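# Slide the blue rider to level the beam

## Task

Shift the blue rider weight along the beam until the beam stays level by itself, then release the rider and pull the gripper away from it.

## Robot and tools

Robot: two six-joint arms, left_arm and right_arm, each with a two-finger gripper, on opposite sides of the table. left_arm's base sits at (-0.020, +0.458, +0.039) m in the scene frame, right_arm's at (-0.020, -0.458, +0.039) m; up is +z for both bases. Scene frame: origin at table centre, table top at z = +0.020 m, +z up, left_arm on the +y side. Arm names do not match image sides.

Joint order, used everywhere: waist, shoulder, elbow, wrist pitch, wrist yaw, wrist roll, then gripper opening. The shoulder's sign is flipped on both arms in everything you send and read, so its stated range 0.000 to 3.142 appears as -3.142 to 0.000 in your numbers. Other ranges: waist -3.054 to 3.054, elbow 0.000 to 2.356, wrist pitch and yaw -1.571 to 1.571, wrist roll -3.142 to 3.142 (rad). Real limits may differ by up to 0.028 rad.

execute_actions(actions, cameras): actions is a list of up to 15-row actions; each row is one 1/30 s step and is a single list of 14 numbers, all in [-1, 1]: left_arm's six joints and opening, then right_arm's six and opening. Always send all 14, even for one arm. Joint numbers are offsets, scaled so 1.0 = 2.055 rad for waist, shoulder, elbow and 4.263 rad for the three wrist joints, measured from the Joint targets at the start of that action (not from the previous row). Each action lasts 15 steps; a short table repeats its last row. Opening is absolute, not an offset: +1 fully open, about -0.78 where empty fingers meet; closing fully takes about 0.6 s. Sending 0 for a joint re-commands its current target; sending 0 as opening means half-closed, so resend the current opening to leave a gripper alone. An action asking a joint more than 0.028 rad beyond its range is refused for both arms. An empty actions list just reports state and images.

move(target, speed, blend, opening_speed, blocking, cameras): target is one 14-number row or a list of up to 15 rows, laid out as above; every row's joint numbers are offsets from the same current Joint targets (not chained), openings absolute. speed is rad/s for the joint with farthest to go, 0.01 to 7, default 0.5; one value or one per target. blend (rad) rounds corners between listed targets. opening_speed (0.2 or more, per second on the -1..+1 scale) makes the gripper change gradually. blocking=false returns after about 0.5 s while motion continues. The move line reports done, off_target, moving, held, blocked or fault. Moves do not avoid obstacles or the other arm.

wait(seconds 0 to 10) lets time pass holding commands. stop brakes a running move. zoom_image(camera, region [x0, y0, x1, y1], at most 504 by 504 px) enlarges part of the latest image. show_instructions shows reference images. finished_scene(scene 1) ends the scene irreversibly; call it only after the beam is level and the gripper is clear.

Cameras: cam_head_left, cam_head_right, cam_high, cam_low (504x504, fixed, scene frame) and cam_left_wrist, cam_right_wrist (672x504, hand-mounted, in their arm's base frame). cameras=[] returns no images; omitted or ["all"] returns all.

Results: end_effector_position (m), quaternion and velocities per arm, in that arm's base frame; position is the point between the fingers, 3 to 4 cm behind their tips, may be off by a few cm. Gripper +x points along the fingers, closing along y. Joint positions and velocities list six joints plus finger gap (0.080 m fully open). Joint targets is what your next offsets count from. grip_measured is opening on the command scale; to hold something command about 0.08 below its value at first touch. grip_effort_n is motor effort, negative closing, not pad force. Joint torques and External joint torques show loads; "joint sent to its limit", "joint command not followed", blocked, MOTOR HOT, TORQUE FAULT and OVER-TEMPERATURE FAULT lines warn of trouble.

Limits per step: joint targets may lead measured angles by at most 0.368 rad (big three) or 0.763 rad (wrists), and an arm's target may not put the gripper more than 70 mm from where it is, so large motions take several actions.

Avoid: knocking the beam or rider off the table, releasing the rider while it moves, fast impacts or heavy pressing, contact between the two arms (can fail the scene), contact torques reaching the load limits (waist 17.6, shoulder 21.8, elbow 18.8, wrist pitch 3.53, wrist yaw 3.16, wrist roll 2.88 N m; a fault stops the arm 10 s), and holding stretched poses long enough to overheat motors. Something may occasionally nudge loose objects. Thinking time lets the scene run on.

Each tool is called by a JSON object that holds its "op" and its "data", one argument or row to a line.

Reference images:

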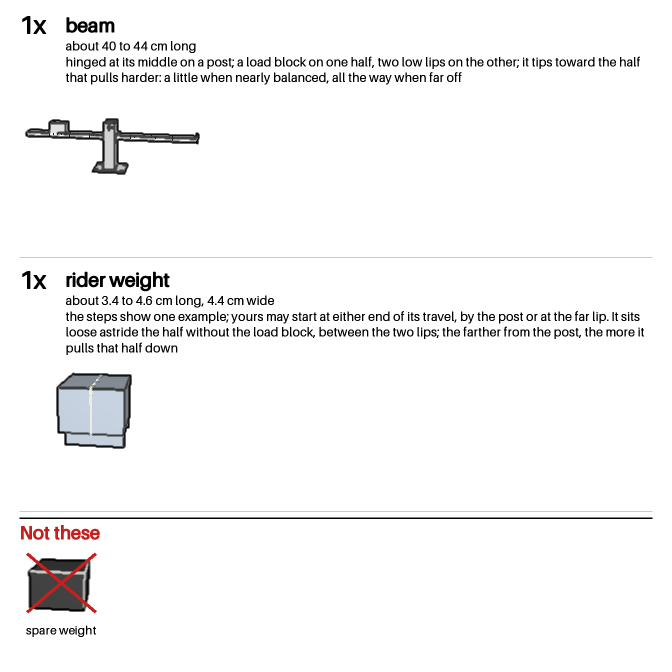

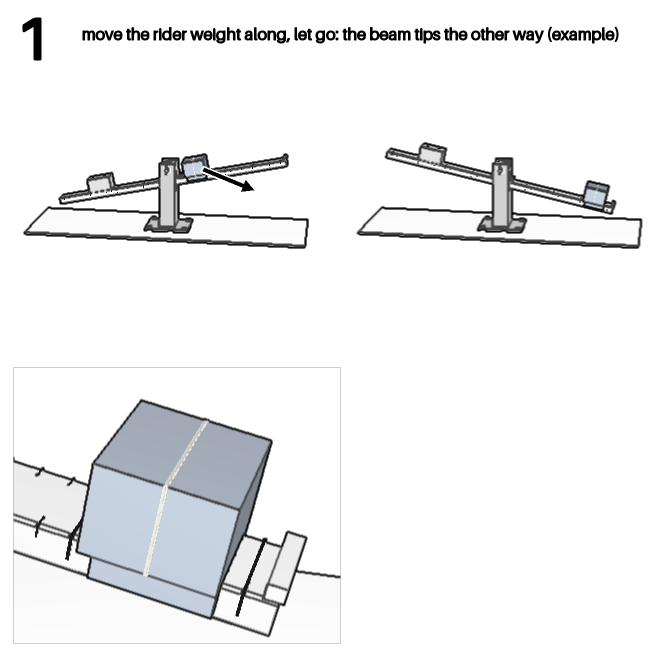

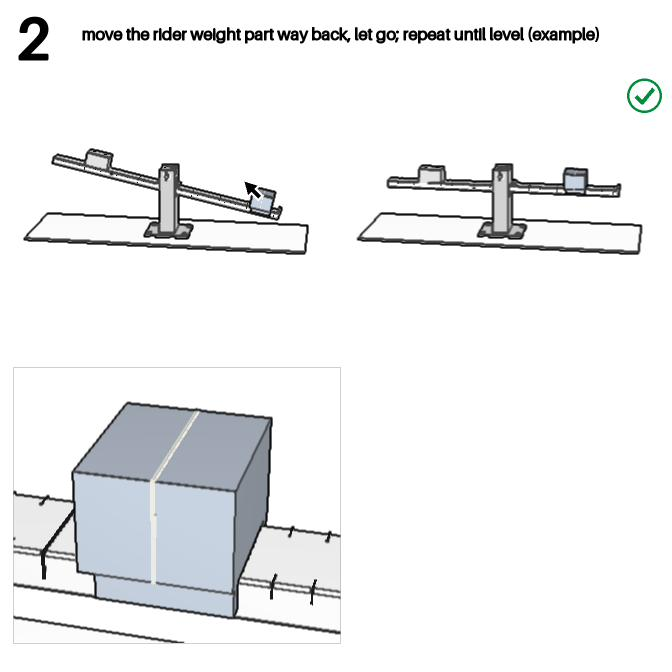

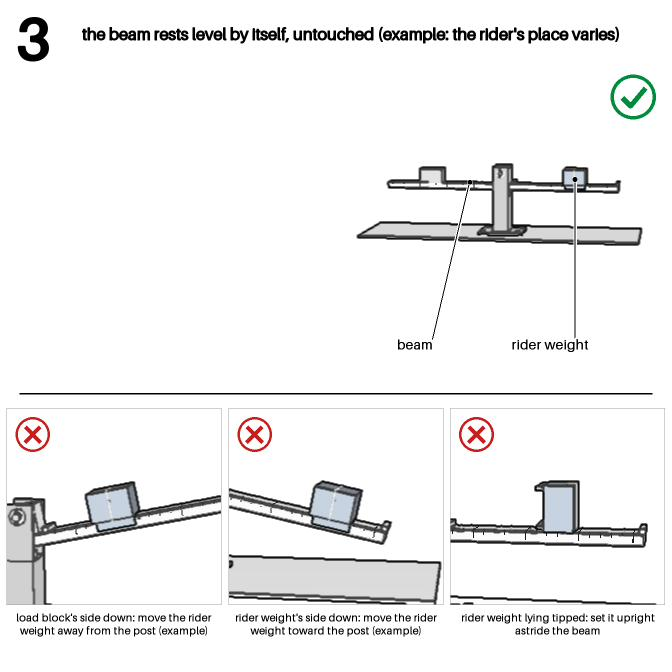

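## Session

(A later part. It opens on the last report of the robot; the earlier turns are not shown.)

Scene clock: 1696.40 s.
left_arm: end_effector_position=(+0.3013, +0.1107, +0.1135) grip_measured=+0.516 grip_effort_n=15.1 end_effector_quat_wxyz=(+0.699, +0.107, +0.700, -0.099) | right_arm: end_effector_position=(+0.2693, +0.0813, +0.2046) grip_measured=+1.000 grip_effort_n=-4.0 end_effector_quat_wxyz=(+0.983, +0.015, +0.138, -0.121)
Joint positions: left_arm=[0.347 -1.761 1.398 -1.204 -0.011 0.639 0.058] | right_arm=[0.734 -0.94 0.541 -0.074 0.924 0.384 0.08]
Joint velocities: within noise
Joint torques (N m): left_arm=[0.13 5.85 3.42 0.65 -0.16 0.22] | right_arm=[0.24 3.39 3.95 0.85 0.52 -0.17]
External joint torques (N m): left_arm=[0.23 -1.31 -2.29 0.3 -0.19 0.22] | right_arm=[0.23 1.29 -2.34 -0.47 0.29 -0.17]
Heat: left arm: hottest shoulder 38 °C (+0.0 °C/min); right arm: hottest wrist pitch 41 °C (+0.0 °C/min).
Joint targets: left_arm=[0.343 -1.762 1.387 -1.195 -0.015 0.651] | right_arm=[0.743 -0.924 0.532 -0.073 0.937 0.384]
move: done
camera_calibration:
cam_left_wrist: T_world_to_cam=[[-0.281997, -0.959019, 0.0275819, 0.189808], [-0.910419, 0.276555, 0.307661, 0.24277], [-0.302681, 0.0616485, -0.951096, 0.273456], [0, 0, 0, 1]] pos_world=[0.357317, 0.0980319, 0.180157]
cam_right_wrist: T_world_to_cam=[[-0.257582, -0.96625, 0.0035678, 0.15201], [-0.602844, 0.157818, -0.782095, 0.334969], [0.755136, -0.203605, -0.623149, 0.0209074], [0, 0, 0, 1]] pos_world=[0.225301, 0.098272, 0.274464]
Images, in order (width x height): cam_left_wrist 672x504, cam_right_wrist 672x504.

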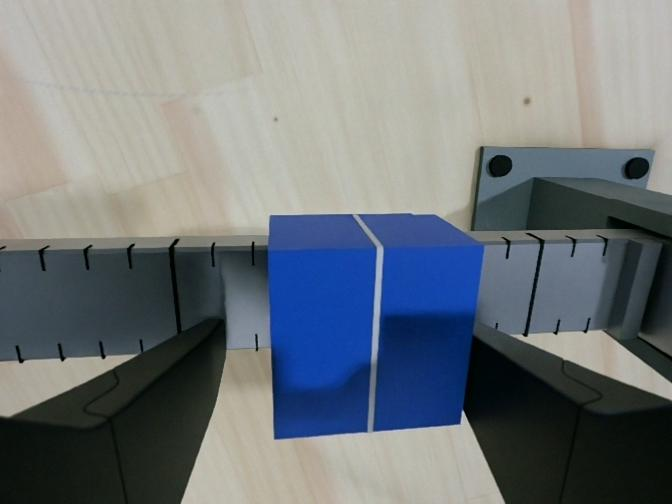

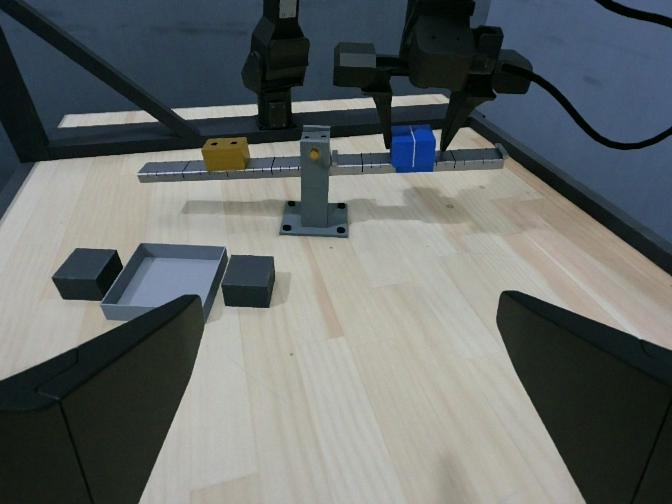

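{"op": "move", "data": {
  "target": [0, 0, 0, 0, 0, 0, 0.62, 0, 0, 0, 0, 0, 0, 1.0],
  "speed": 0.06,
  "opening_speed": 0.2,
  "cameras": ["cam_right_wrist", "cam_left_wrist"]
}}

{"op": "zoom_image", "data": {
  "camera": "cam_right_wrist",
  "region": [340, 90, 520, 200]
}}

{"op": "zoom_image", "data": {
  "camera": "cam_right_wrist",
  "region": [130, 110, 310, 220]
}}

Scene clock: 1706.53 s.
left_arm: end_effector_position=(+0.3013, +0.1107, +0.1135) grip_measured=+0.616 grip_effort_n=15.6 end_effector_quat_wxyz=(+0.699, +0.107, +0.700, -0.099) | right_arm: end_effector_position=(+0.2693, +0.0813, +0.2046) grip_measured=+1.000 grip_effort_n=-3.5 end_effector_quat_wxyz=(+0.983, +0.015, +0.138, -0.121)
Joint positions: left_arm=[0.347 -1.761 1.398 -1.204 -0.011 0.639 0.063] | right_arm=[0.734 -0.94 0.541 -0.074 0.924 0.384 0.08]
Joint velocities: within noise
Joint torques (N m): left_arm=[0.13 5.85 3.41 0.65 -0.17 0.23] | right_arm=[0.25 3.5 3.97 0.85 0.53 -0.19]
External joint torques (N m): left_arm=[0.16 -1.39 -2.37 0.29 -0.19 0.23] | right_arm=[0.23 1.41 -2.37 -0.49 0.31 -0.19]
Heat: left arm: hottest shoulder 38 °C (+0.0 °C/min); right arm: hottest wrist pitch 41 °C (+0.0 °C/min).
Joint targets: left_arm=[0.343 -1.762 1.387 -1.195 -0.015 0.651] | right_arm=[0.743 -0.924 0.532 -0.073 0.937 0.384]
move: done
camera_calibration:
cam_left_wrist: T_world_to_cam=[[-0.281997, -0.959019, 0.0275819, 0.189808], [-0.910419, 0.276555, 0.307661, 0.24277], [-0.302681, 0.0616485, -0.951096, 0.273456], [0, 0, 0, 1]] pos_world=[0.357317, 0.0980319, 0.180157]
cam_right_wrist: T_world_to_cam=[[-0.257582, -0.96625, 0.0035678, 0.15201], [-0.602844, 0.157818, -0.782095, 0.334969], [0.755136, -0.203605, -0.623149, 0.0209074], [0, 0, 0, 1]] pos_world=[0.225301, 0.098272, 0.274464]
Images, in order (width x height): cam_left_wrist 672x504, cam_right_wrist 672x504.

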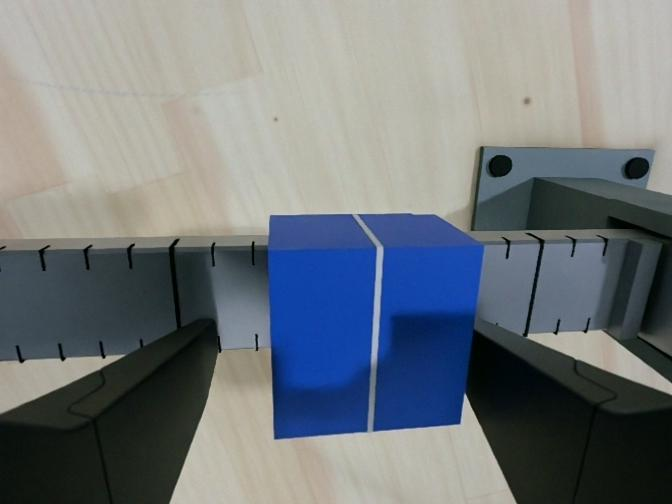

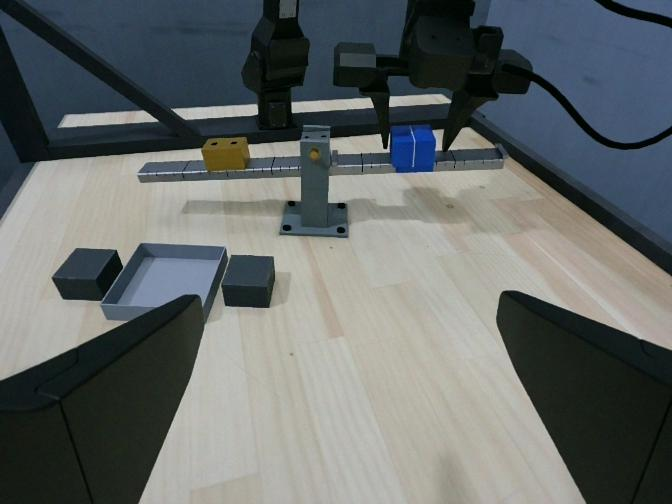

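Scaled by 2.800.

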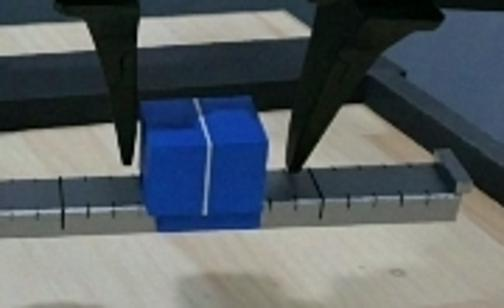

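Scaled by 2.800.

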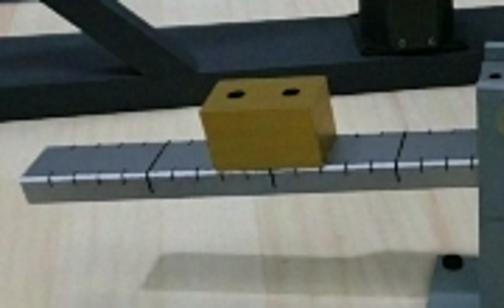

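{"op": "move", "data": {
  "target": [0, 0, 0, 0, 0, 0, 0.53, 0, 0, 0, 0, 0, 0, 1.0],
  "speed": 0.06,
  "opening_speed": 0.2,
  "cameras": ["cam_right_wrist", "cam_left_wrist"]
}}

{"op": "zoom_image", "data": {
  "camera": "cam_right_wrist",
  "region": [340, 90, 520, 200]
}}

{"op": "zoom_image", "data": {
  "camera": "cam_right_wrist",
  "region": [130, 110, 310, 220]
}}

Scene clock: 1723.67 s.
left_arm: end_effector_position=(+0.3013, +0.1107, +0.1135) grip_measured=+0.534 grip_effort_n=-15.1 end_effector_quat_wxyz=(+0.699, +0.107, +0.700, -0.099) | right_arm: end_effector_position=(+0.2693, +0.0813, +0.2046) grip_measured=+1.000 grip_effort_n=-3.5 end_effector_quat_wxyz=(+0.983, +0.015, +0.138, -0.121)
Joint positions: left_arm=[0.347 -1.761 1.398 -1.204 -0.011 0.639 0.059] | right_arm=[0.734 -0.94 0.541 -0.074 0.924 0.384 0.08]
Joint velocities: within noise
Joint torques (N m): left_arm=[0.15 5.87 3.39 0.65 -0.17 0.23] | right_arm=[0.35 3.32 3.91 0.84 0.55 -0.19]
External joint torques (N m): left_arm=[0.12 -1.34 -2.35 0.31 -0.18 0.23] | right_arm=[0.33 1.19 -2.48 -0.52 0.33 -0.2]
Heat: left arm: hottest shoulder 38 °C (+0.0 °C/min); right arm: hottest wrist pitch 41 °C (+0.0 °C/min).
Joint targets: left_arm=[0.343 -1.762 1.387 -1.195 -0.015 0.651] | right_arm=[0.743 -0.924 0.532 -0.073 0.937 0.384]
move: done
camera_calibration:
cam_left_wrist: T_world_to_cam=[[-0.281997, -0.959019, 0.0275819, 0.189808], [-0.910419, 0.276555, 0.307661, 0.24277], [-0.302681, 0.0616485, -0.951096, 0.273456], [0, 0, 0, 1]] pos_world=[0.357317, 0.0980319, 0.180157]
cam_right_wrist: T_world_to_cam=[[-0.257582, -0.96625, 0.0035678, 0.15201], [-0.602844, 0.157818, -0.782095, 0.334969], [0.755136, -0.203605, -0.623149, 0.0209074], [0, 0, 0, 1]] pos_world=[0.225301, 0.098272, 0.274464]
Images, in order (width x height): cam_left_wrist 672x504, cam_right_wrist 672x504.

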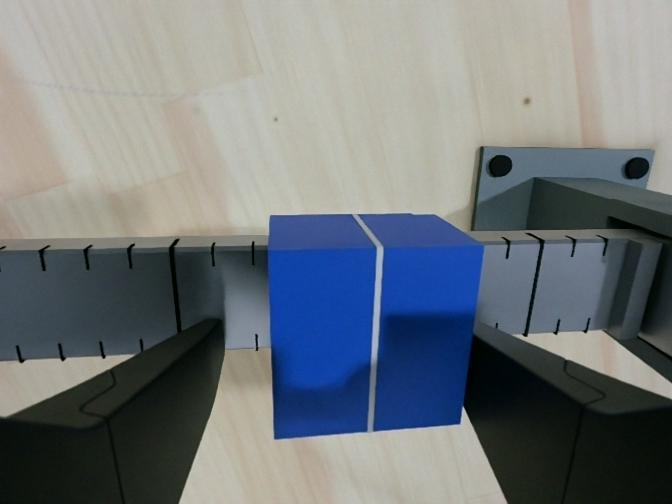

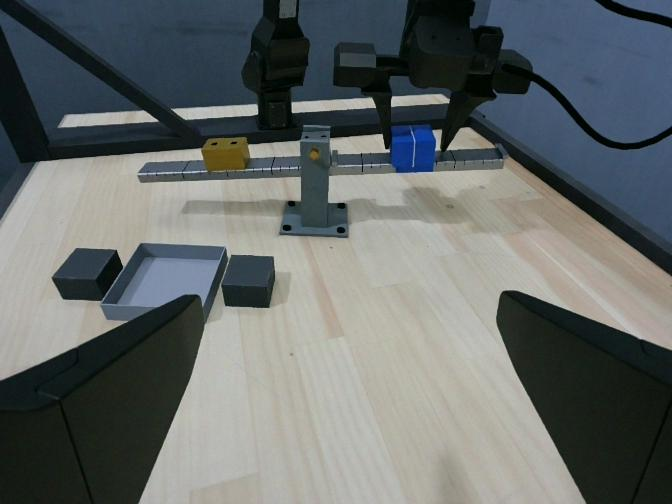

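Scaled by 2.800.

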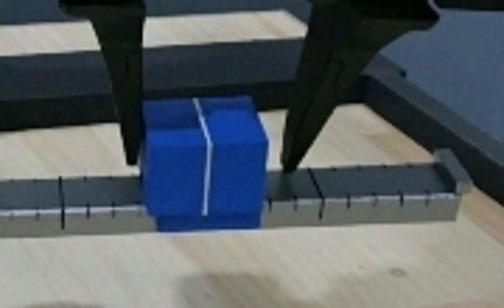

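Scaled by 2.800.

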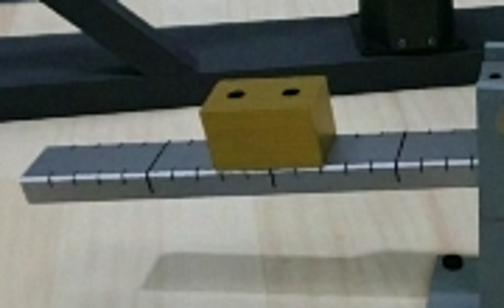

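{"op": "move", "data": {
  "target": [
    [0, 0, 0, 0, 0, 0, 0.46, 0, 0, 0, 0, 0, 0, 1.0],
    [0, 0, 0, 0, 0, 0, 0.56, 0, 0, 0, 0, 0, 0, 1.0]
  ],
  "speed": 0.06,
  "opening_speed": 0.2,
  "cameras": ["cam_right_wrist", "cam_left_wrist"]
}}

{"op": "zoom_image", "data": {
  "camera": "cam_right_wrist",
  "region": [340, 90, 520, 200]
}}

{"op": "zoom_image", "data": {
  "camera": "cam_right_wrist",
  "region": [130, 110, 310, 220]
}}

Scene clock: 1731.57 s.
left_arm: end_effector_position=(+0.3015, +0.1102, +0.1135) grip_measured=+0.556 grip_effort_n=15.1 end_effector_quat_wxyz=(+0.699, +0.106, +0.700, -0.100) | right_arm: end_effector_position=(+0.2693, +0.0813, +0.2046) grip_measured=+1.000 grip_effort_n=-3.5 end_effector_quat_wxyz=(+0.983, +0.015, +0.138, -0.121)
Joint positions: left_arm=[0.347 -1.761 1.398 -1.204 -0.008 0.639 0.06] | right_arm=[0.734 -0.94 0.541 -0.074 0.924 0.384 0.08]
Joint velocities: within noise
Joint torques (N m): left_arm=[0.15 5.86 3.39 0.65 -0.16 0.23] | right_arm=[0.34 3.35 3.89 0.86 0.55 -0.19]
External joint torques (N m): left_arm=[0.13 -1.31 -2.31 0.32 -0.19 0.23] | right_arm=[0.34 1.24 -2.43 -0.48 0.33 -0.19]
Heat: left arm: hottest shoulder 38 °C (+0.0 °C/min); right arm: hottest wrist pitch 41 °C (+0.0 °C/min).
Joint targets: left_arm=[0.343 -1.762 1.387 -1.195 -0.015 0.651] | right_arm=[0.743 -0.924 0.532 -0.073 0.937 0.384]
move: done
camera_calibration:
cam_left_wrist: T_world_to_cam=[[-0.282022, -0.958934, 0.0301361, 0.189087], [-0.910714, 0.277456, 0.305971, 0.243233], [-0.301767, 0.0588453, -0.951564, 0.273634], [0, 0, 0, 1]] pos_world=[0.357417, 0.097733, 0.18026]
cam_right_wrist: T_world_to_cam=[[-0.257582, -0.96625, 0.0035678, 0.15201], [-0.602844, 0.157818, -0.782095, 0.334969], [0.755136, -0.203605, -0.623149, 0.0209074], [0, 0, 0, 1]] pos_world=[0.225301, 0.098272, 0.274464]
Images, in order (width x height): cam_left_wrist 672x504, cam_right_wrist 672x504.

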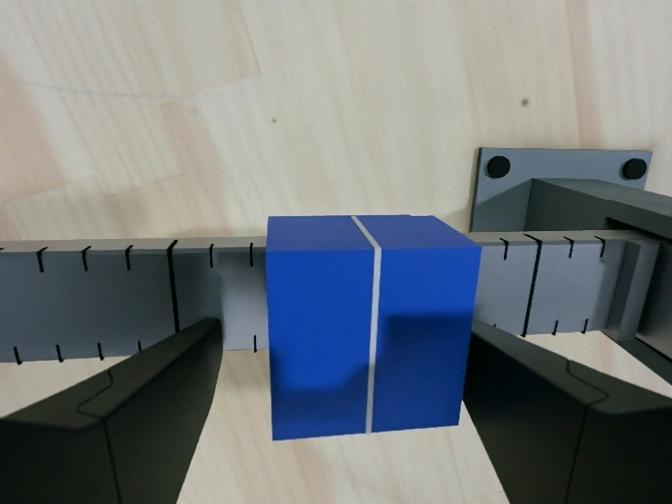

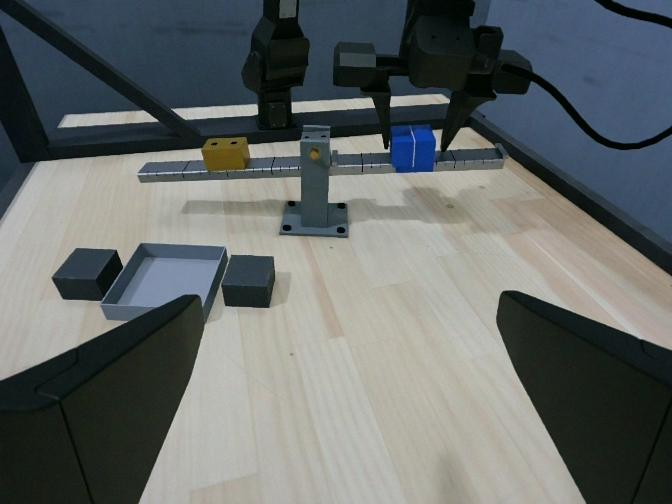

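Scaled by 2.800.

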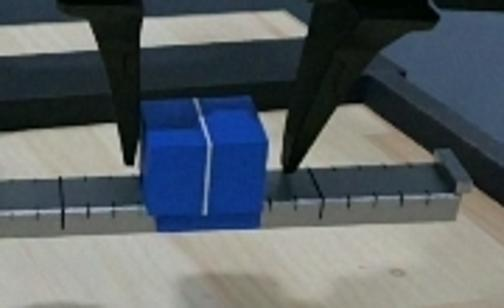

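Scaled by 2.800.

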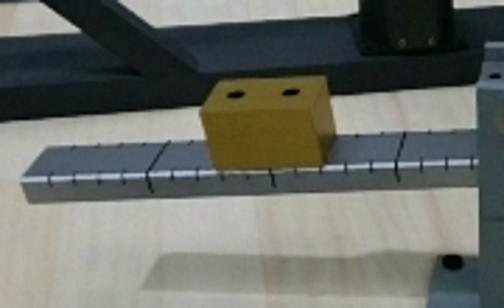

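{"op": "move", "data": {
  "target": [
    [0, 0, 0, 0, 0, 0, 0.40, 0, 0, 0, 0, 0, 0, 1.0],
    [0, 0, 0, 0, 0, 0, 0.54, 0, 0, 0, 0, 0, 0, 1.0]
  ],
  "speed": 0.06,
  "opening_speed": 0.2,
  "cameras": ["cam_right_wrist", "cam_left_wrist"]
}}

{"op": "zoom_image", "data": {
  "camera": "cam_right_wrist",
  "region": [340, 90, 520, 200]
}}

{"op": "zoom_image", "data": {
  "camera": "cam_right_wrist",
  "region": [130, 110, 310, 220]
}}

Scene clock: 1742.13 s.
left_arm: end_effector_position=(+0.3015, +0.1102, +0.1135) grip_measured=+0.536 grip_effort_n=15.1 end_effector_quat_wxyz=(+0.699, +0.107, +0.700, -0.101) | right_arm: end_effector_position=(+0.2693, +0.0813, +0.2046) grip_measured=+1.000 grip_effort_n=-3.5 end_effector_quat_wxyz=(+0.983, +0.015, +0.138, -0.121)
Joint positions: left_arm=[0.347 -1.761 1.398 -1.204 -0.008 0.643 0.059] | right_arm=[0.734 -0.94 0.541 -0.074 0.924 0.384 0.08]
Joint velocities: within noise
Joint torques (N m): left_arm=[0.11 5.85 3.41 0.65 -0.16 0.23] | right_arm=[0.28 3.38 4.02 0.87 0.5 -0.17]
External joint torques (N m): left_arm=[0.18 -1.38 -2.35 0.3 -0.2 0.23] | right_arm=[0.27 1.23 -2.35 -0.47 0.27 -0.17]
Heat: left arm: hottest shoulder 37 °C (-1.0 °C/min); right arm: hottest wrist pitch 41 °C (+0.0 °C/min).
Joint targets: left_arm=[0.343 -1.762 1.387 -1.195 -0.015 0.651] | right_arm=[0.743 -0.924 0.532 -0.073 0.937 0.384]
move: done
camera_calibration:
cam_left_wrist: T_world_to_cam=[[-0.286449, -0.957622, 0.030124, 0.190312], [-0.909435, 0.281659, 0.305936, 0.242338], [-0.301456, 0.0602393, -0.951575, 0.273371], [0, 0, 0, 1]] pos_world=[0.357315, 0.0975227, 0.18026]
cam_right_wrist: T_world_to_cam=[[-0.257582, -0.96625, 0.0035678, 0.15201], [-0.602844, 0.157818, -0.782095, 0.334969], [0.755136, -0.203605, -0.623149, 0.0209074], [0, 0, 0, 1]] pos_world=[0.225301, 0.098272, 0.274464]
Images, in order (width x height): cam_left_wrist 672x504, cam_right_wrist 672x504.

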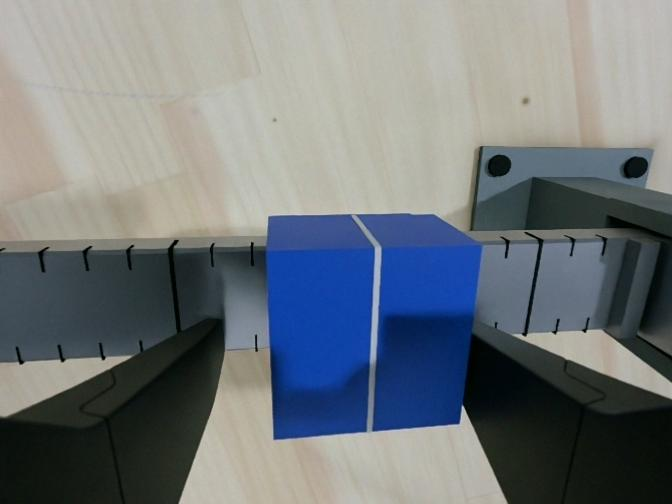

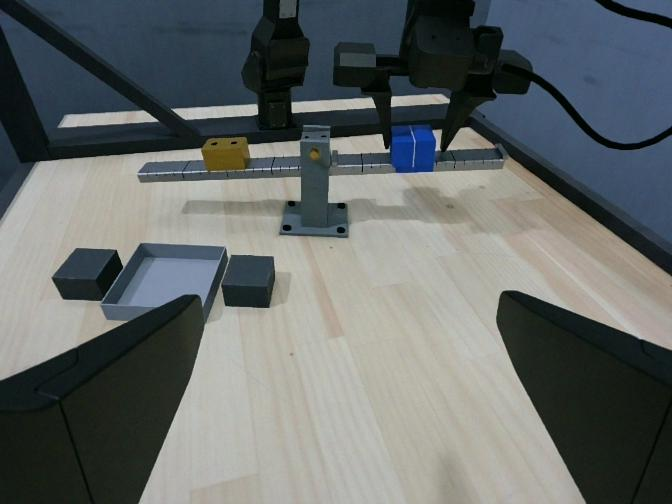

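Scaled by 2.800.

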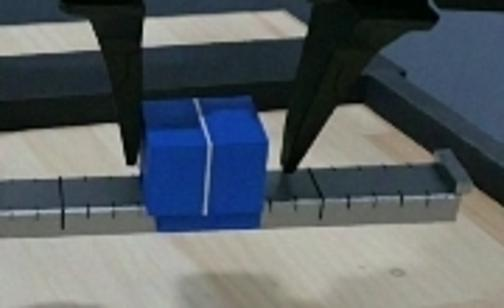

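Scaled by 2.800.

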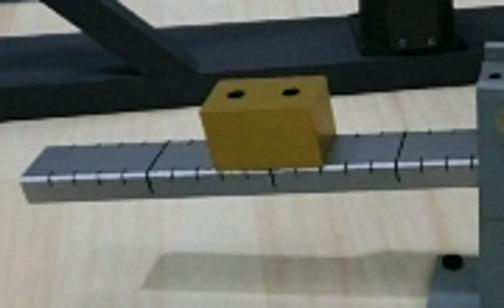

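{"op": "move", "data": {
  "target": [0, 0, 0, 0, 0, 0, 0.40, 0, 0, 0, 0, 0, 0, 1.0],
  "speed": 0.06,
  "opening_speed": 0.2,
  "cameras": ["cam_right_wrist", "cam_left_wrist"]
}}

{"op": "zoom_image", "data": {
  "camera": "cam_right_wrist",
  "region": [340, 90, 520, 200]
}}

{"op": "zoom_image", "data": {
  "camera": "cam_right_wrist",
  "region": [130, 110, 310, 220]
}}

Scene clock: 1754.07 s.
left_arm: end_effector_position=(+0.3022, +0.1084, +0.1135) grip_measured=+0.404 grip_effort_n=-15.6 end_effector_quat_wxyz=(+0.699, +0.110, +0.699, -0.106) | right_arm: end_effector_position=(+0.2693, +0.0813, +0.2046) grip_measured=+1.000 grip_effort_n=-3.5 end_effector_quat_wxyz=(+0.983, +0.015, +0.138, -0.121)
Joint positions: left_arm=[0.342 -1.761 1.398 -1.204 -0.005 0.649 0.053] | right_arm=[0.734 -0.94 0.541 -0.074 0.924 0.384 0.08]
Joint velocities: within noise
Joint torques (N m): left_arm=[0.12 5.84 3.4 0.66 -0.16 0.22] | right_arm=[0.32 3.39 3.96 0.85 0.51 -0.19]
External joint torques (N m): left_arm=[0.15 -1.49 -2.41 0.31 -0.19 0.22] | right_arm=[0.29 1.27 -2.39 -0.49 0.29 -0.19]
Heat: left arm: hottest shoulder 37 °C (-1.0 °C/min); right arm: hottest wrist pitch 41 °C (+0.0 °C/min).
Joint targets: left_arm=[0.343 -1.762 1.387 -1.195 -0.015 0.651] | right_arm=[0.743 -0.924 0.532 -0.073 0.937 0.384]
move: done
camera_calibration:
cam_left_wrist: T_world_to_cam=[[-0.296723, -0.954407, 0.032601, 0.191245], [-0.906649, 0.292267, 0.304249, 0.24168], [-0.299906, 0.0607199, -0.952034, 0.273235], [0, 0, 0, 1]] pos_world=[0.35781, 0.0953, 0.180363]
cam_right_wrist: T_world_to_cam=[[-0.257582, -0.96625, 0.0035678, 0.15201], [-0.602844, 0.157818, -0.782095, 0.334969], [0.755136, -0.203605, -0.623149, 0.0209074], [0, 0, 0, 1]] pos_world=[0.225301, 0.098272, 0.274464]
Images, in order (width x height): cam_left_wrist 672x504, cam_right_wrist 672x504.

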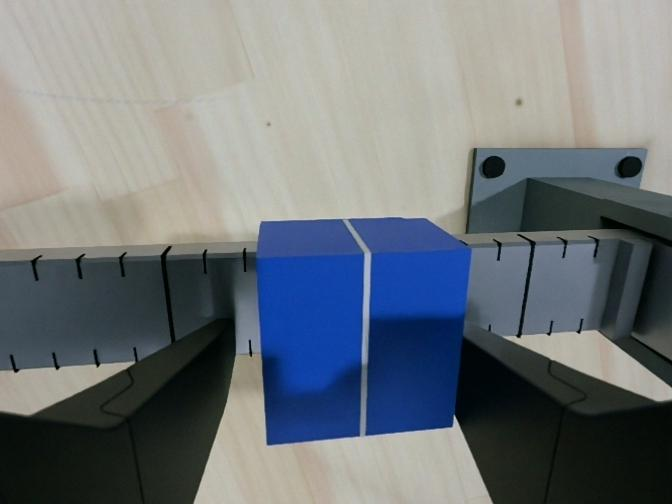

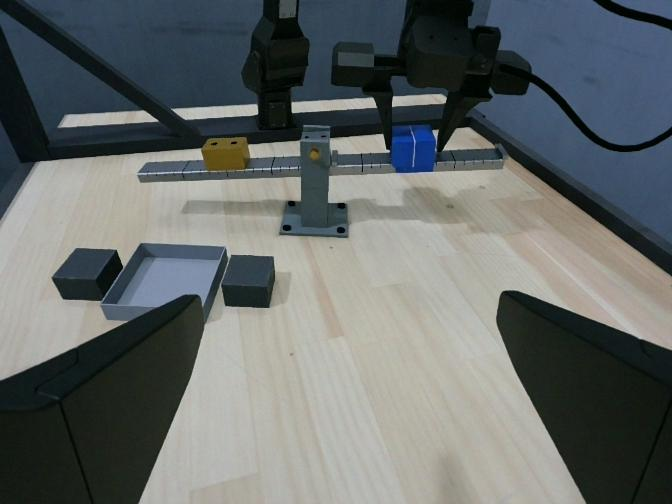

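Scaled by 2.800.

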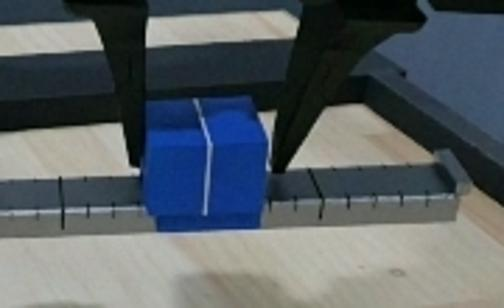

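Scaled by 2.800.

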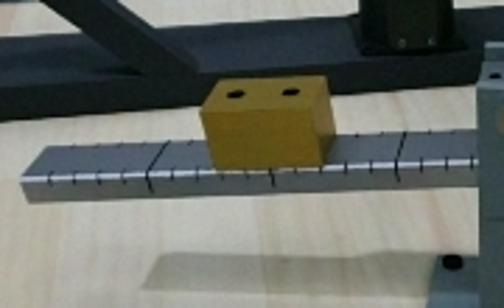

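{"op": "move", "data": {
  "target": [0.0044, 0, 0, 0, 0, 0.0008, 0.40, 0, 0, 0, 0, 0, 0, 1.0],
  "speed": 0.03,
  "cameras": ["cam_right_wrist", "cam_left_wrist"]
}}

{"op": "zoom_image", "data": {
  "camera": "cam_right_wrist",
  "region": [340, 90, 520, 200]
}}

{"op": "zoom_image", "data": {
  "camera": "cam_right_wrist",
  "region": [130, 110, 310, 220]
}}

Scene clock: 1771.37 s.
left_arm: end_effector_position=(+0.3020, +0.1089, +0.1135) grip_measured=+0.403 grip_effort_n=-15.1 end_effector_quat_wxyz=(+0.699, +0.110, +0.699, -0.106) | right_arm: end_effector_position=(+0.2693, +0.0813, +0.2046) grip_measured=+1.000 grip_effort_n=-4.0 end_effector_quat_wxyz=(+0.983, +0.015, +0.138, -0.121)
Joint positions: left_arm=[0.344 -1.761 1.398 -1.204 -0.005 0.649 0.053] | right_arm=[0.734 -0.94 0.541 -0.074 0.924 0.384 0.08]
Joint velocities: within noise
Joint torques (N m): left_arm=[0.27 5.85 3.39 0.65 -0.16 0.23] | right_arm=[0.19 3.34 3.91 0.84 0.56 -0.18]
External joint torques (N m): left_arm=[0.23 -1.36 -2.32 0.32 -0.18 0.23] | right_arm=[0.18 1.2 -2.47 -0.52 0.33 -0.18]
Heat: left arm: hottest shoulder 37 °C (-1.0 °C/min); right arm: hottest wrist pitch 41 °C (+0.0 °C/min).
Joint targets: left_arm=[0.352 -1.762 1.387 -1.195 -0.015 0.654] | right_arm=[0.743 -0.924 0.532 -0.073 0.937 0.384]
move: done
camera_calibration:
cam_left_wrist: T_world_to_cam=[[-0.29528, -0.954856, 0.0325494, 0.191203], [-0.907086, 0.29088, 0.304277, 0.241636], [-0.300009, 0.0603218, -0.952027, 0.273218], [0, 0, 0, 1]] pos_world=[0.357611, 0.0958034, 0.180363]
cam_right_wrist: T_world_to_cam=[[-0.257582, -0.96625, 0.0035678, 0.15201], [-0.602844, 0.157818, -0.782095, 0.334969], [0.755136, -0.203605, -0.623149, 0.0209074], [0, 0, 0, 1]] pos_world=[0.225301, 0.098272, 0.274464]
Images, in order (width x height): cam_left_wrist 672x504, cam_right_wrist 672x504.

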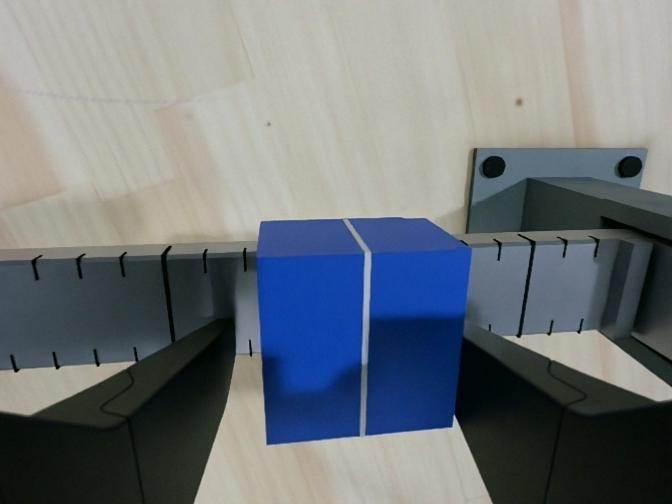

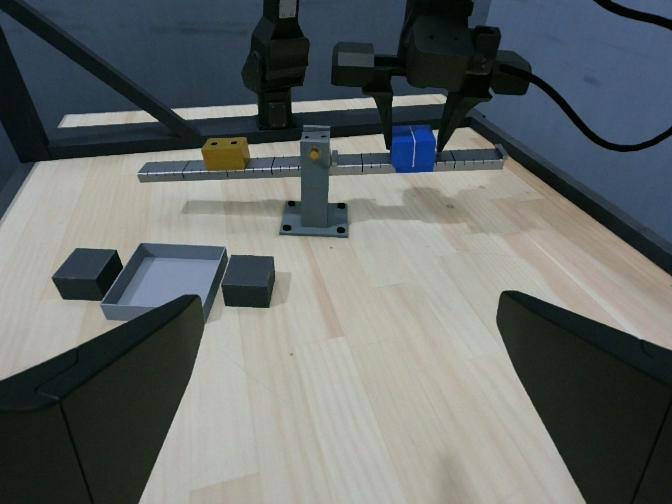

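Scaled by 2.800.

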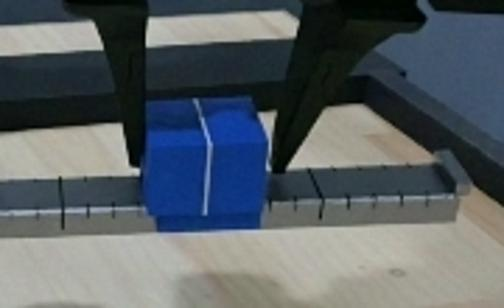

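Scaled by 2.800.

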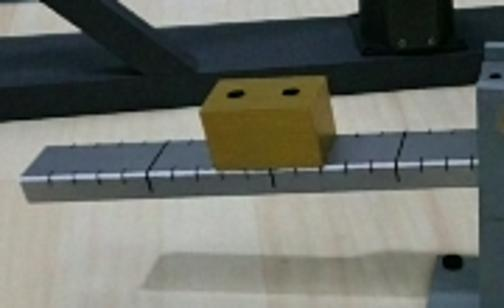

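{"op": "move", "data": {
  "target": [0.00243, 0, 0, 0, 0, 0.0008, 0.40, 0, 0, 0, 0, 0, 0, 1.0],
  "speed": 0.03,
  "cameras": ["cam_right_wrist", "cam_left_wrist"]
}}

{"op": "zoom_image", "data": {
  "camera": "cam_right_wrist",
  "region": [340, 90, 520, 200]
}}

{"op": "zoom_image", "data": {
  "camera": "cam_right_wrist",
  "region": [130, 110, 310, 220]
}}

Scene clock: 1780.10 s.
left_arm: end_effector_position=(+0.3015, +0.1103, +0.1135) grip_measured=+0.403 grip_effort_n=-14.7 end_effector_quat_wxyz=(+0.699, +0.108, +0.699, -0.104) | right_arm: end_effector_position=(+0.2693, +0.0813, +0.2046) grip_measured=+1.000 grip_effort_n=-3.5 end_effector_quat_wxyz=(+0.983, +0.015, +0.138, -0.121)
Joint positions: left_arm=[0.348 -1.761 1.398 -1.204 -0.005 0.649 0.053] | right_arm=[0.734 -0.94 0.541 -0.074 0.924 0.384 0.08]
Joint velocities: within noise
Joint torques (N m): left_arm=[0.28 5.84 3.4 0.65 -0.16 0.23] | right_arm=[0.24 3.31 4.01 0.83 0.52 -0.18]
External joint torques (N m): left_arm=[0.37 -1.33 -2.27 0.33 -0.2 0.23] | right_arm=[0.24 1.22 -2.3 -0.5 0.3 -0.18]
Heat: left arm: hottest shoulder 37 °C (-1.0 °C/min); right arm: hottest wrist pitch 41 °C (+0.0 °C/min).
Joint targets: left_arm=[0.357 -1.762 1.387 -1.195 -0.015 0.658] | right_arm=[0.743 -0.924 0.532 -0.073 0.937 0.384]
move: done
camera_calibration:
cam_left_wrist: T_world_to_cam=[[-0.290845, -0.956217, 0.0325306, 0.19127], [-0.908445, 0.286664, 0.304224, 0.241684], [-0.300229, 0.0589297, -0.952045, 0.273213], [0, 0, 0, 1]] pos_world=[0.357213, 0.0975136, 0.180363]
cam_right_wrist: T_world_to_cam=[[-0.257582, -0.96625, 0.0035678, 0.15201], [-0.602844, 0.157818, -0.782095, 0.334969], [0.755136, -0.203605, -0.623149, 0.0209074], [0, 0, 0, 1]] pos_world=[0.225301, 0.098272, 0.274464]
Images, in order (width x height): cam_left_wrist 672x504, cam_right_wrist 672x504.

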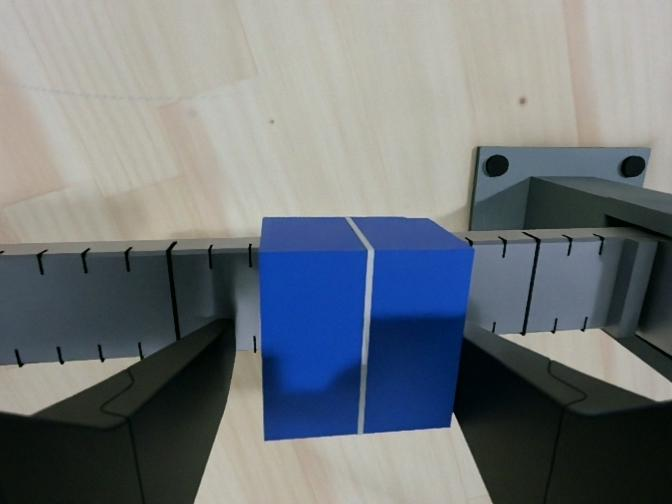

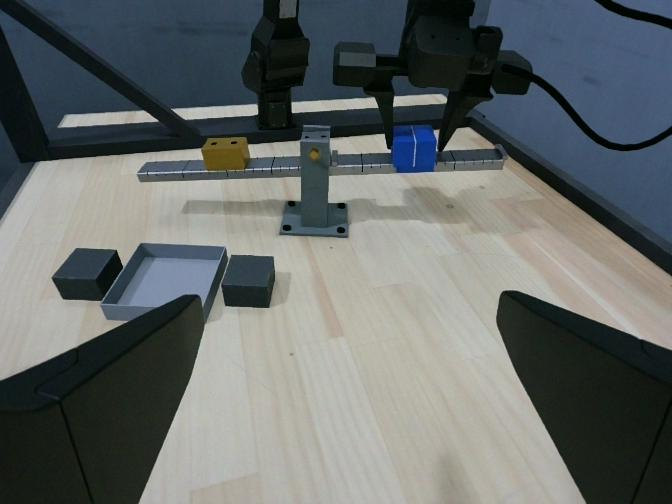

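Scaled by 2.800.

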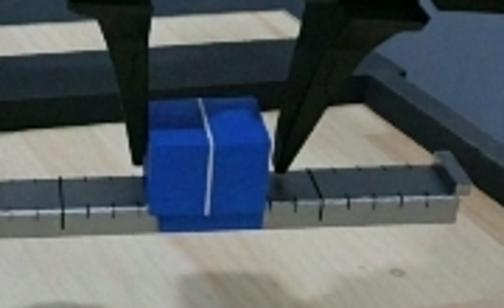

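Scaled by 2.800.

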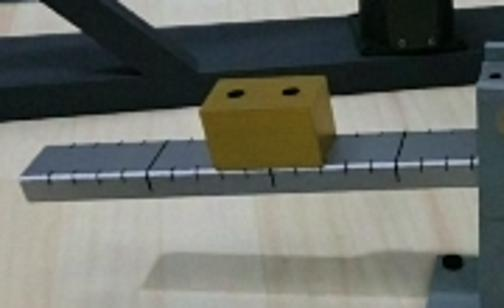

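{"op": "move", "data": {
  "target": [0, 0, 0, 0, 0, 0, 0.56, 0, 0, 0, 0, 0, 0, 1.0],
  "speed": 0.03,
  "opening_speed": 0.2,
  "cameras": ["cam_right_wrist", "cam_left_wrist"]
}}

{"op": "zoom_image", "data": {
  "camera": "cam_right_wrist",
  "region": [340, 90, 520, 200]
}}

{"op": "zoom_image", "data": {
  "camera": "cam_right_wrist",
  "region": [130, 110, 310, 220]
}}

Scene clock: 1788.43 s.
left_arm: end_effector_position=(+0.3001, +0.1140, +0.1135) grip_measured=+0.556 grip_effort_n=16.0 end_effector_quat_wxyz=(+0.700, +0.104, +0.700, -0.100) | right_arm: end_effector_position=(+0.2693, +0.0813, +0.2046) grip_measured=+1.000 grip_effort_n=-3.5 end_effector_quat_wxyz=(+0.983, +0.015, +0.138, -0.121)
Joint positions: left_arm=[0.361 -1.761 1.398 -1.204 -0.005 0.649 0.06] | right_arm=[0.734 -0.94 0.541 -0.074 0.924 0.384 0.08]
Joint velocities: within noise
Joint torques (N m): left_arm=[0.15 5.88 3.4 0.65 -0.16 0.23] | right_arm=[0.22 3.36 3.93 0.85 0.53 -0.16]
External joint torques (N m): left_arm=[0.18 -1.33 -2.3 0.33 -0.19 0.23] | right_arm=[0.22 1.26 -2.4 -0.49 0.31 -0.16]
Heat: left arm: hottest shoulder 37 °C (-1.0 °C/min); right arm: hottest wrist pitch 41 °C (+0.0 °C/min).
Joint targets: left_arm=[0.357 -1.762 1.387 -1.195 -0.015 0.658] | right_arm=[0.743 -0.924 0.532 -0.073 0.937 0.384]
move: done
camera_calibration:
cam_left_wrist: T_world_to_cam=[[-0.279134, -0.9597, 0.0325504, 0.191242], [-0.911869, 0.275541, 0.304257, 0.241703], [-0.300965, 0.0552468, -0.952034, 0.273234], [0, 0, 0, 1]] pos_world=[0.356017, 0.101841, 0.180363]
cam_right_wrist: T_world_to_cam=[[-0.257582, -0.96625, 0.0035678, 0.15201], [-0.602844, 0.157818, -0.782095, 0.334969], [0.755136, -0.203605, -0.623149, 0.0209074], [0, 0, 0, 1]] pos_world=[0.225301, 0.098272, 0.274464]
Images, in order (width x height): cam_left_wrist 672x504, cam_right_wrist 672x504.

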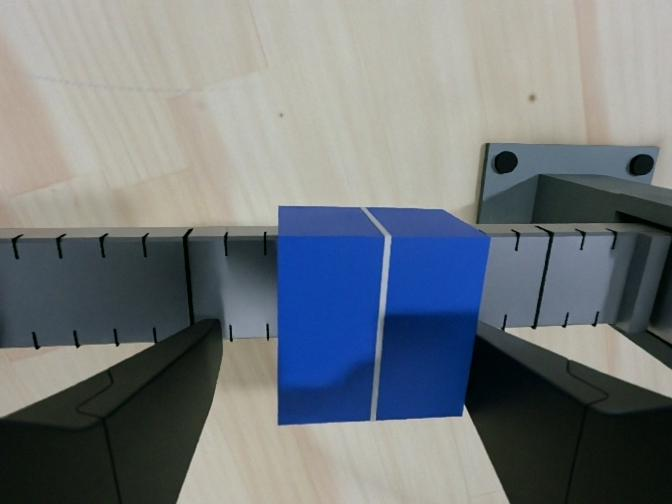

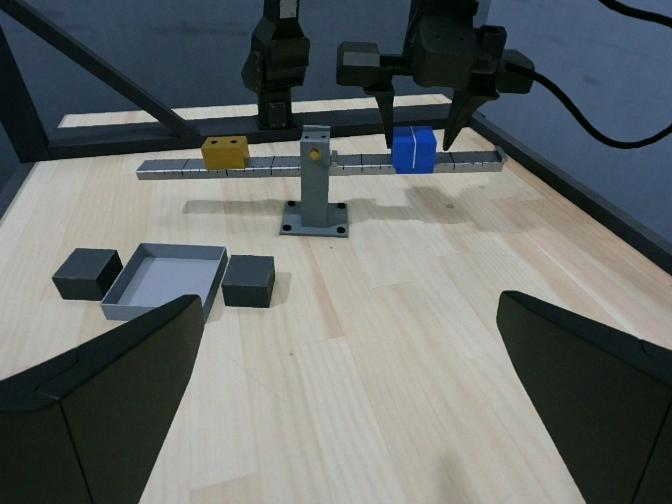

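Scaled by 2.800.

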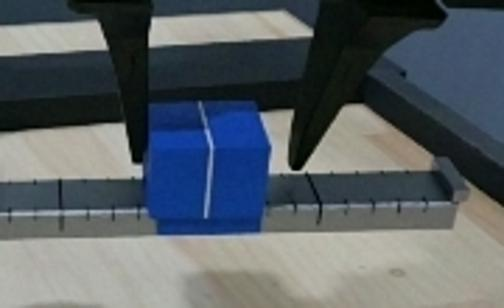

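Scaled by 2.800.

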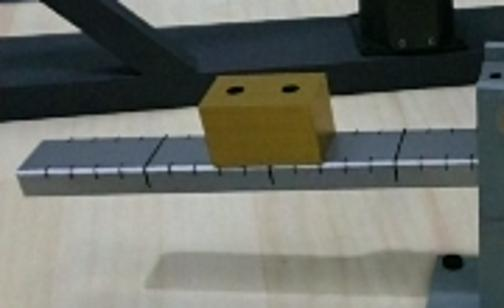

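{"op": "move", "data": {
  "target": [0, 0, 0, 0, 0, 0, 0.64, 0, 0, 0, 0, 0, 0, 1.0],
  "speed": 0.03,
  "opening_speed": 0.2,
  "cameras": ["cam_right_wrist", "cam_left_wrist"]
}}

{"op": "zoom_image", "data": {
  "camera": "cam_right_wrist",
  "region": [340, 90, 520, 200]
}}

{"op": "zoom_image", "data": {
  "camera": "cam_right_wrist",
  "region": [130, 110, 310, 220]
}}

Scene clock: 1798.03 s.
left_arm: end_effector_position=(+0.3000, +0.1144, +0.1135) grip_measured=+0.636 grip_effort_n=15.6 end_effector_quat_wxyz=(+0.699, +0.105, +0.700, -0.099) | right_arm: end_effector_position=(+0.2693, +0.0813, +0.2046) grip_measured=+1.000 grip_effort_n=-4.0 end_effector_quat_wxyz=(+0.983, +0.015, +0.138, -0.121)
Joint positions: left_arm=[0.361 -1.761 1.398 -1.204 -0.008 0.649 0.064] | right_arm=[0.734 -0.94 0.541 -0.074 0.924 0.384 0.08]
Joint velocities: within noise
Joint torques (N m): left_arm=[0.15 5.85 3.39 0.65 -0.16 0.23] | right_arm=[0.29 3.28 3.91 0.85 0.53 -0.19]
External joint torques (N m): left_arm=[0.2 -1.35 -2.38 0.28 -0.19 0.23] | right_arm=[0.29 1.14 -2.47 -0.5 0.3 -0.19]
Heat: left arm: hottest shoulder 37 °C (-1.0 °C/min); right arm: hottest wrist pitch 41 °C (+0.0 °C/min).
Joint targets: left_arm=[0.357 -1.762 1.387 -1.195 -0.015 0.658] | right_arm=[0.743 -0.924 0.532 -0.073 0.937 0.384]
move: done
camera_calibration:
cam_left_wrist: T_world_to_cam=[[-0.279064, -0.9598, 0.0301093, 0.19193], [-0.911556, 0.274637, 0.306006, 0.241227], [-0.301974, 0.0579491, -0.951553, 0.273086], [0, 0, 0, 1]] pos_world=[0.355918, 0.10214, 0.18026]
cam_right_wrist: T_world_to_cam=[[-0.257582, -0.96625, 0.0035678, 0.15201], [-0.602844, 0.157818, -0.782095, 0.334969], [0.755136, -0.203605, -0.623149, 0.0209074], [0, 0, 0, 1]] pos_world=[0.225301, 0.098272, 0.274464]
Images, in order (width x height): cam_left_wrist 672x504, cam_right_wrist 672x504.

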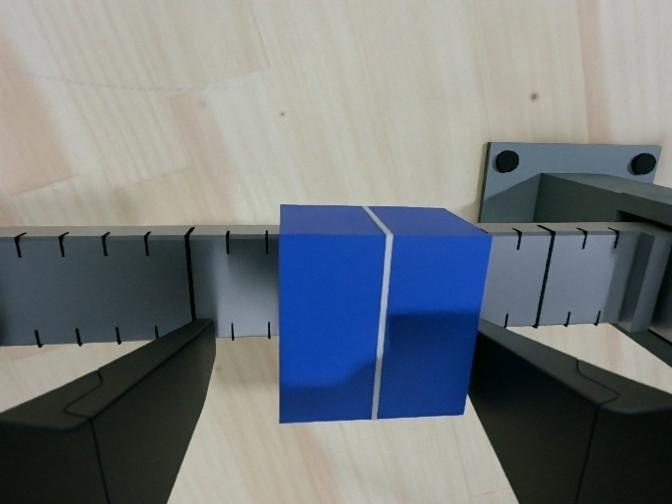

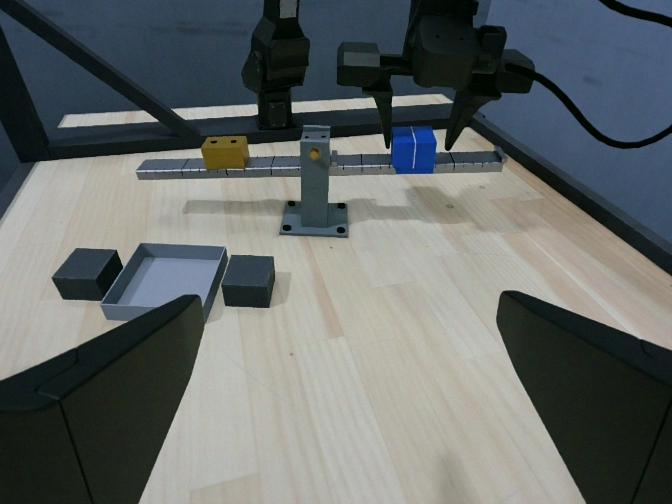

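Scaled by 2.800.

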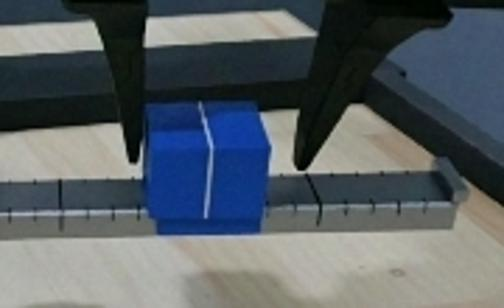

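Scaled by 2.800.

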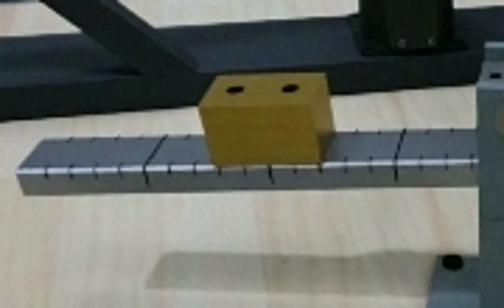

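{"op": "zoom_image", "data": {
  "camera": "cam_right_wrist",
  "region": [270, 115, 370, 245]
}}

{"op": "zoom_image", "data": {
  "camera": "cam_right_wrist",
  "region": [130, 110, 230, 240]
}}

{"op": "zoom_image", "data": {
  "camera": "cam_right_wrist",
  "region": [420, 110, 520, 240]
}}

Scaled by 3.877.

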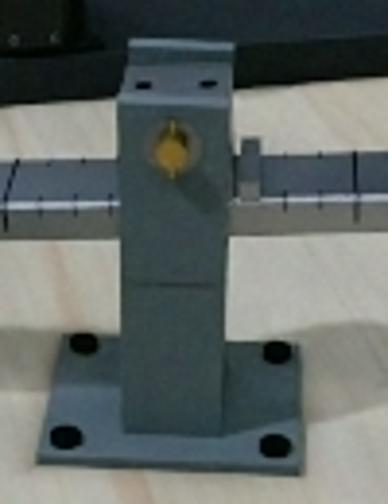

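Scaled by 3.877.

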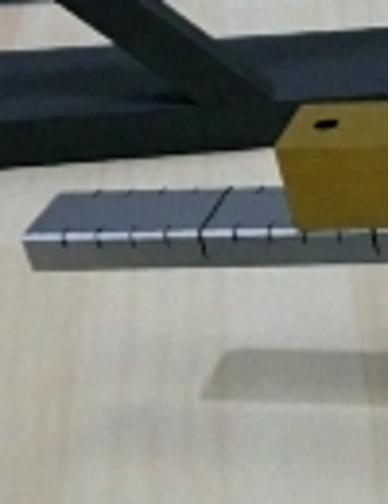

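Scaled by 3.877.

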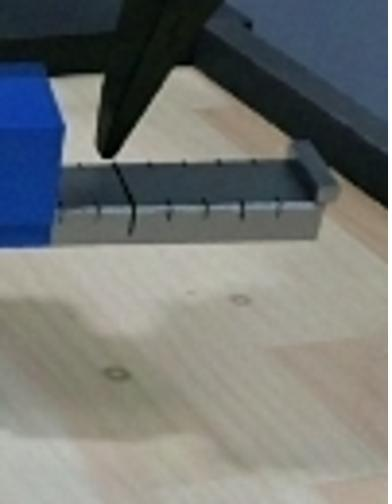

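{"op": "zoom_image", "data": {
  "camera": "cam_right_wrist",
  "region": [275, 196, 355, 240]
}}

{"op": "zoom_image", "data": {
  "camera": "cam_right_wrist",
  "region": [290, 120, 350, 230]
}}

Scaled by 6.300.

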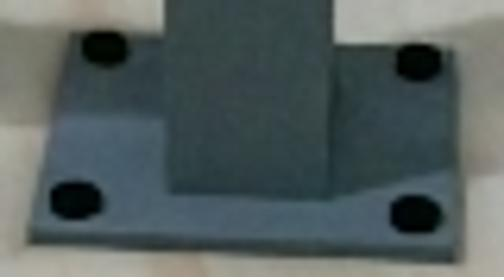

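Scaled by 4.582.

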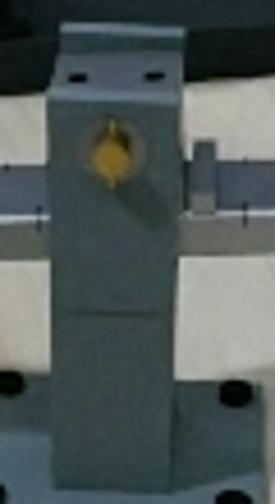

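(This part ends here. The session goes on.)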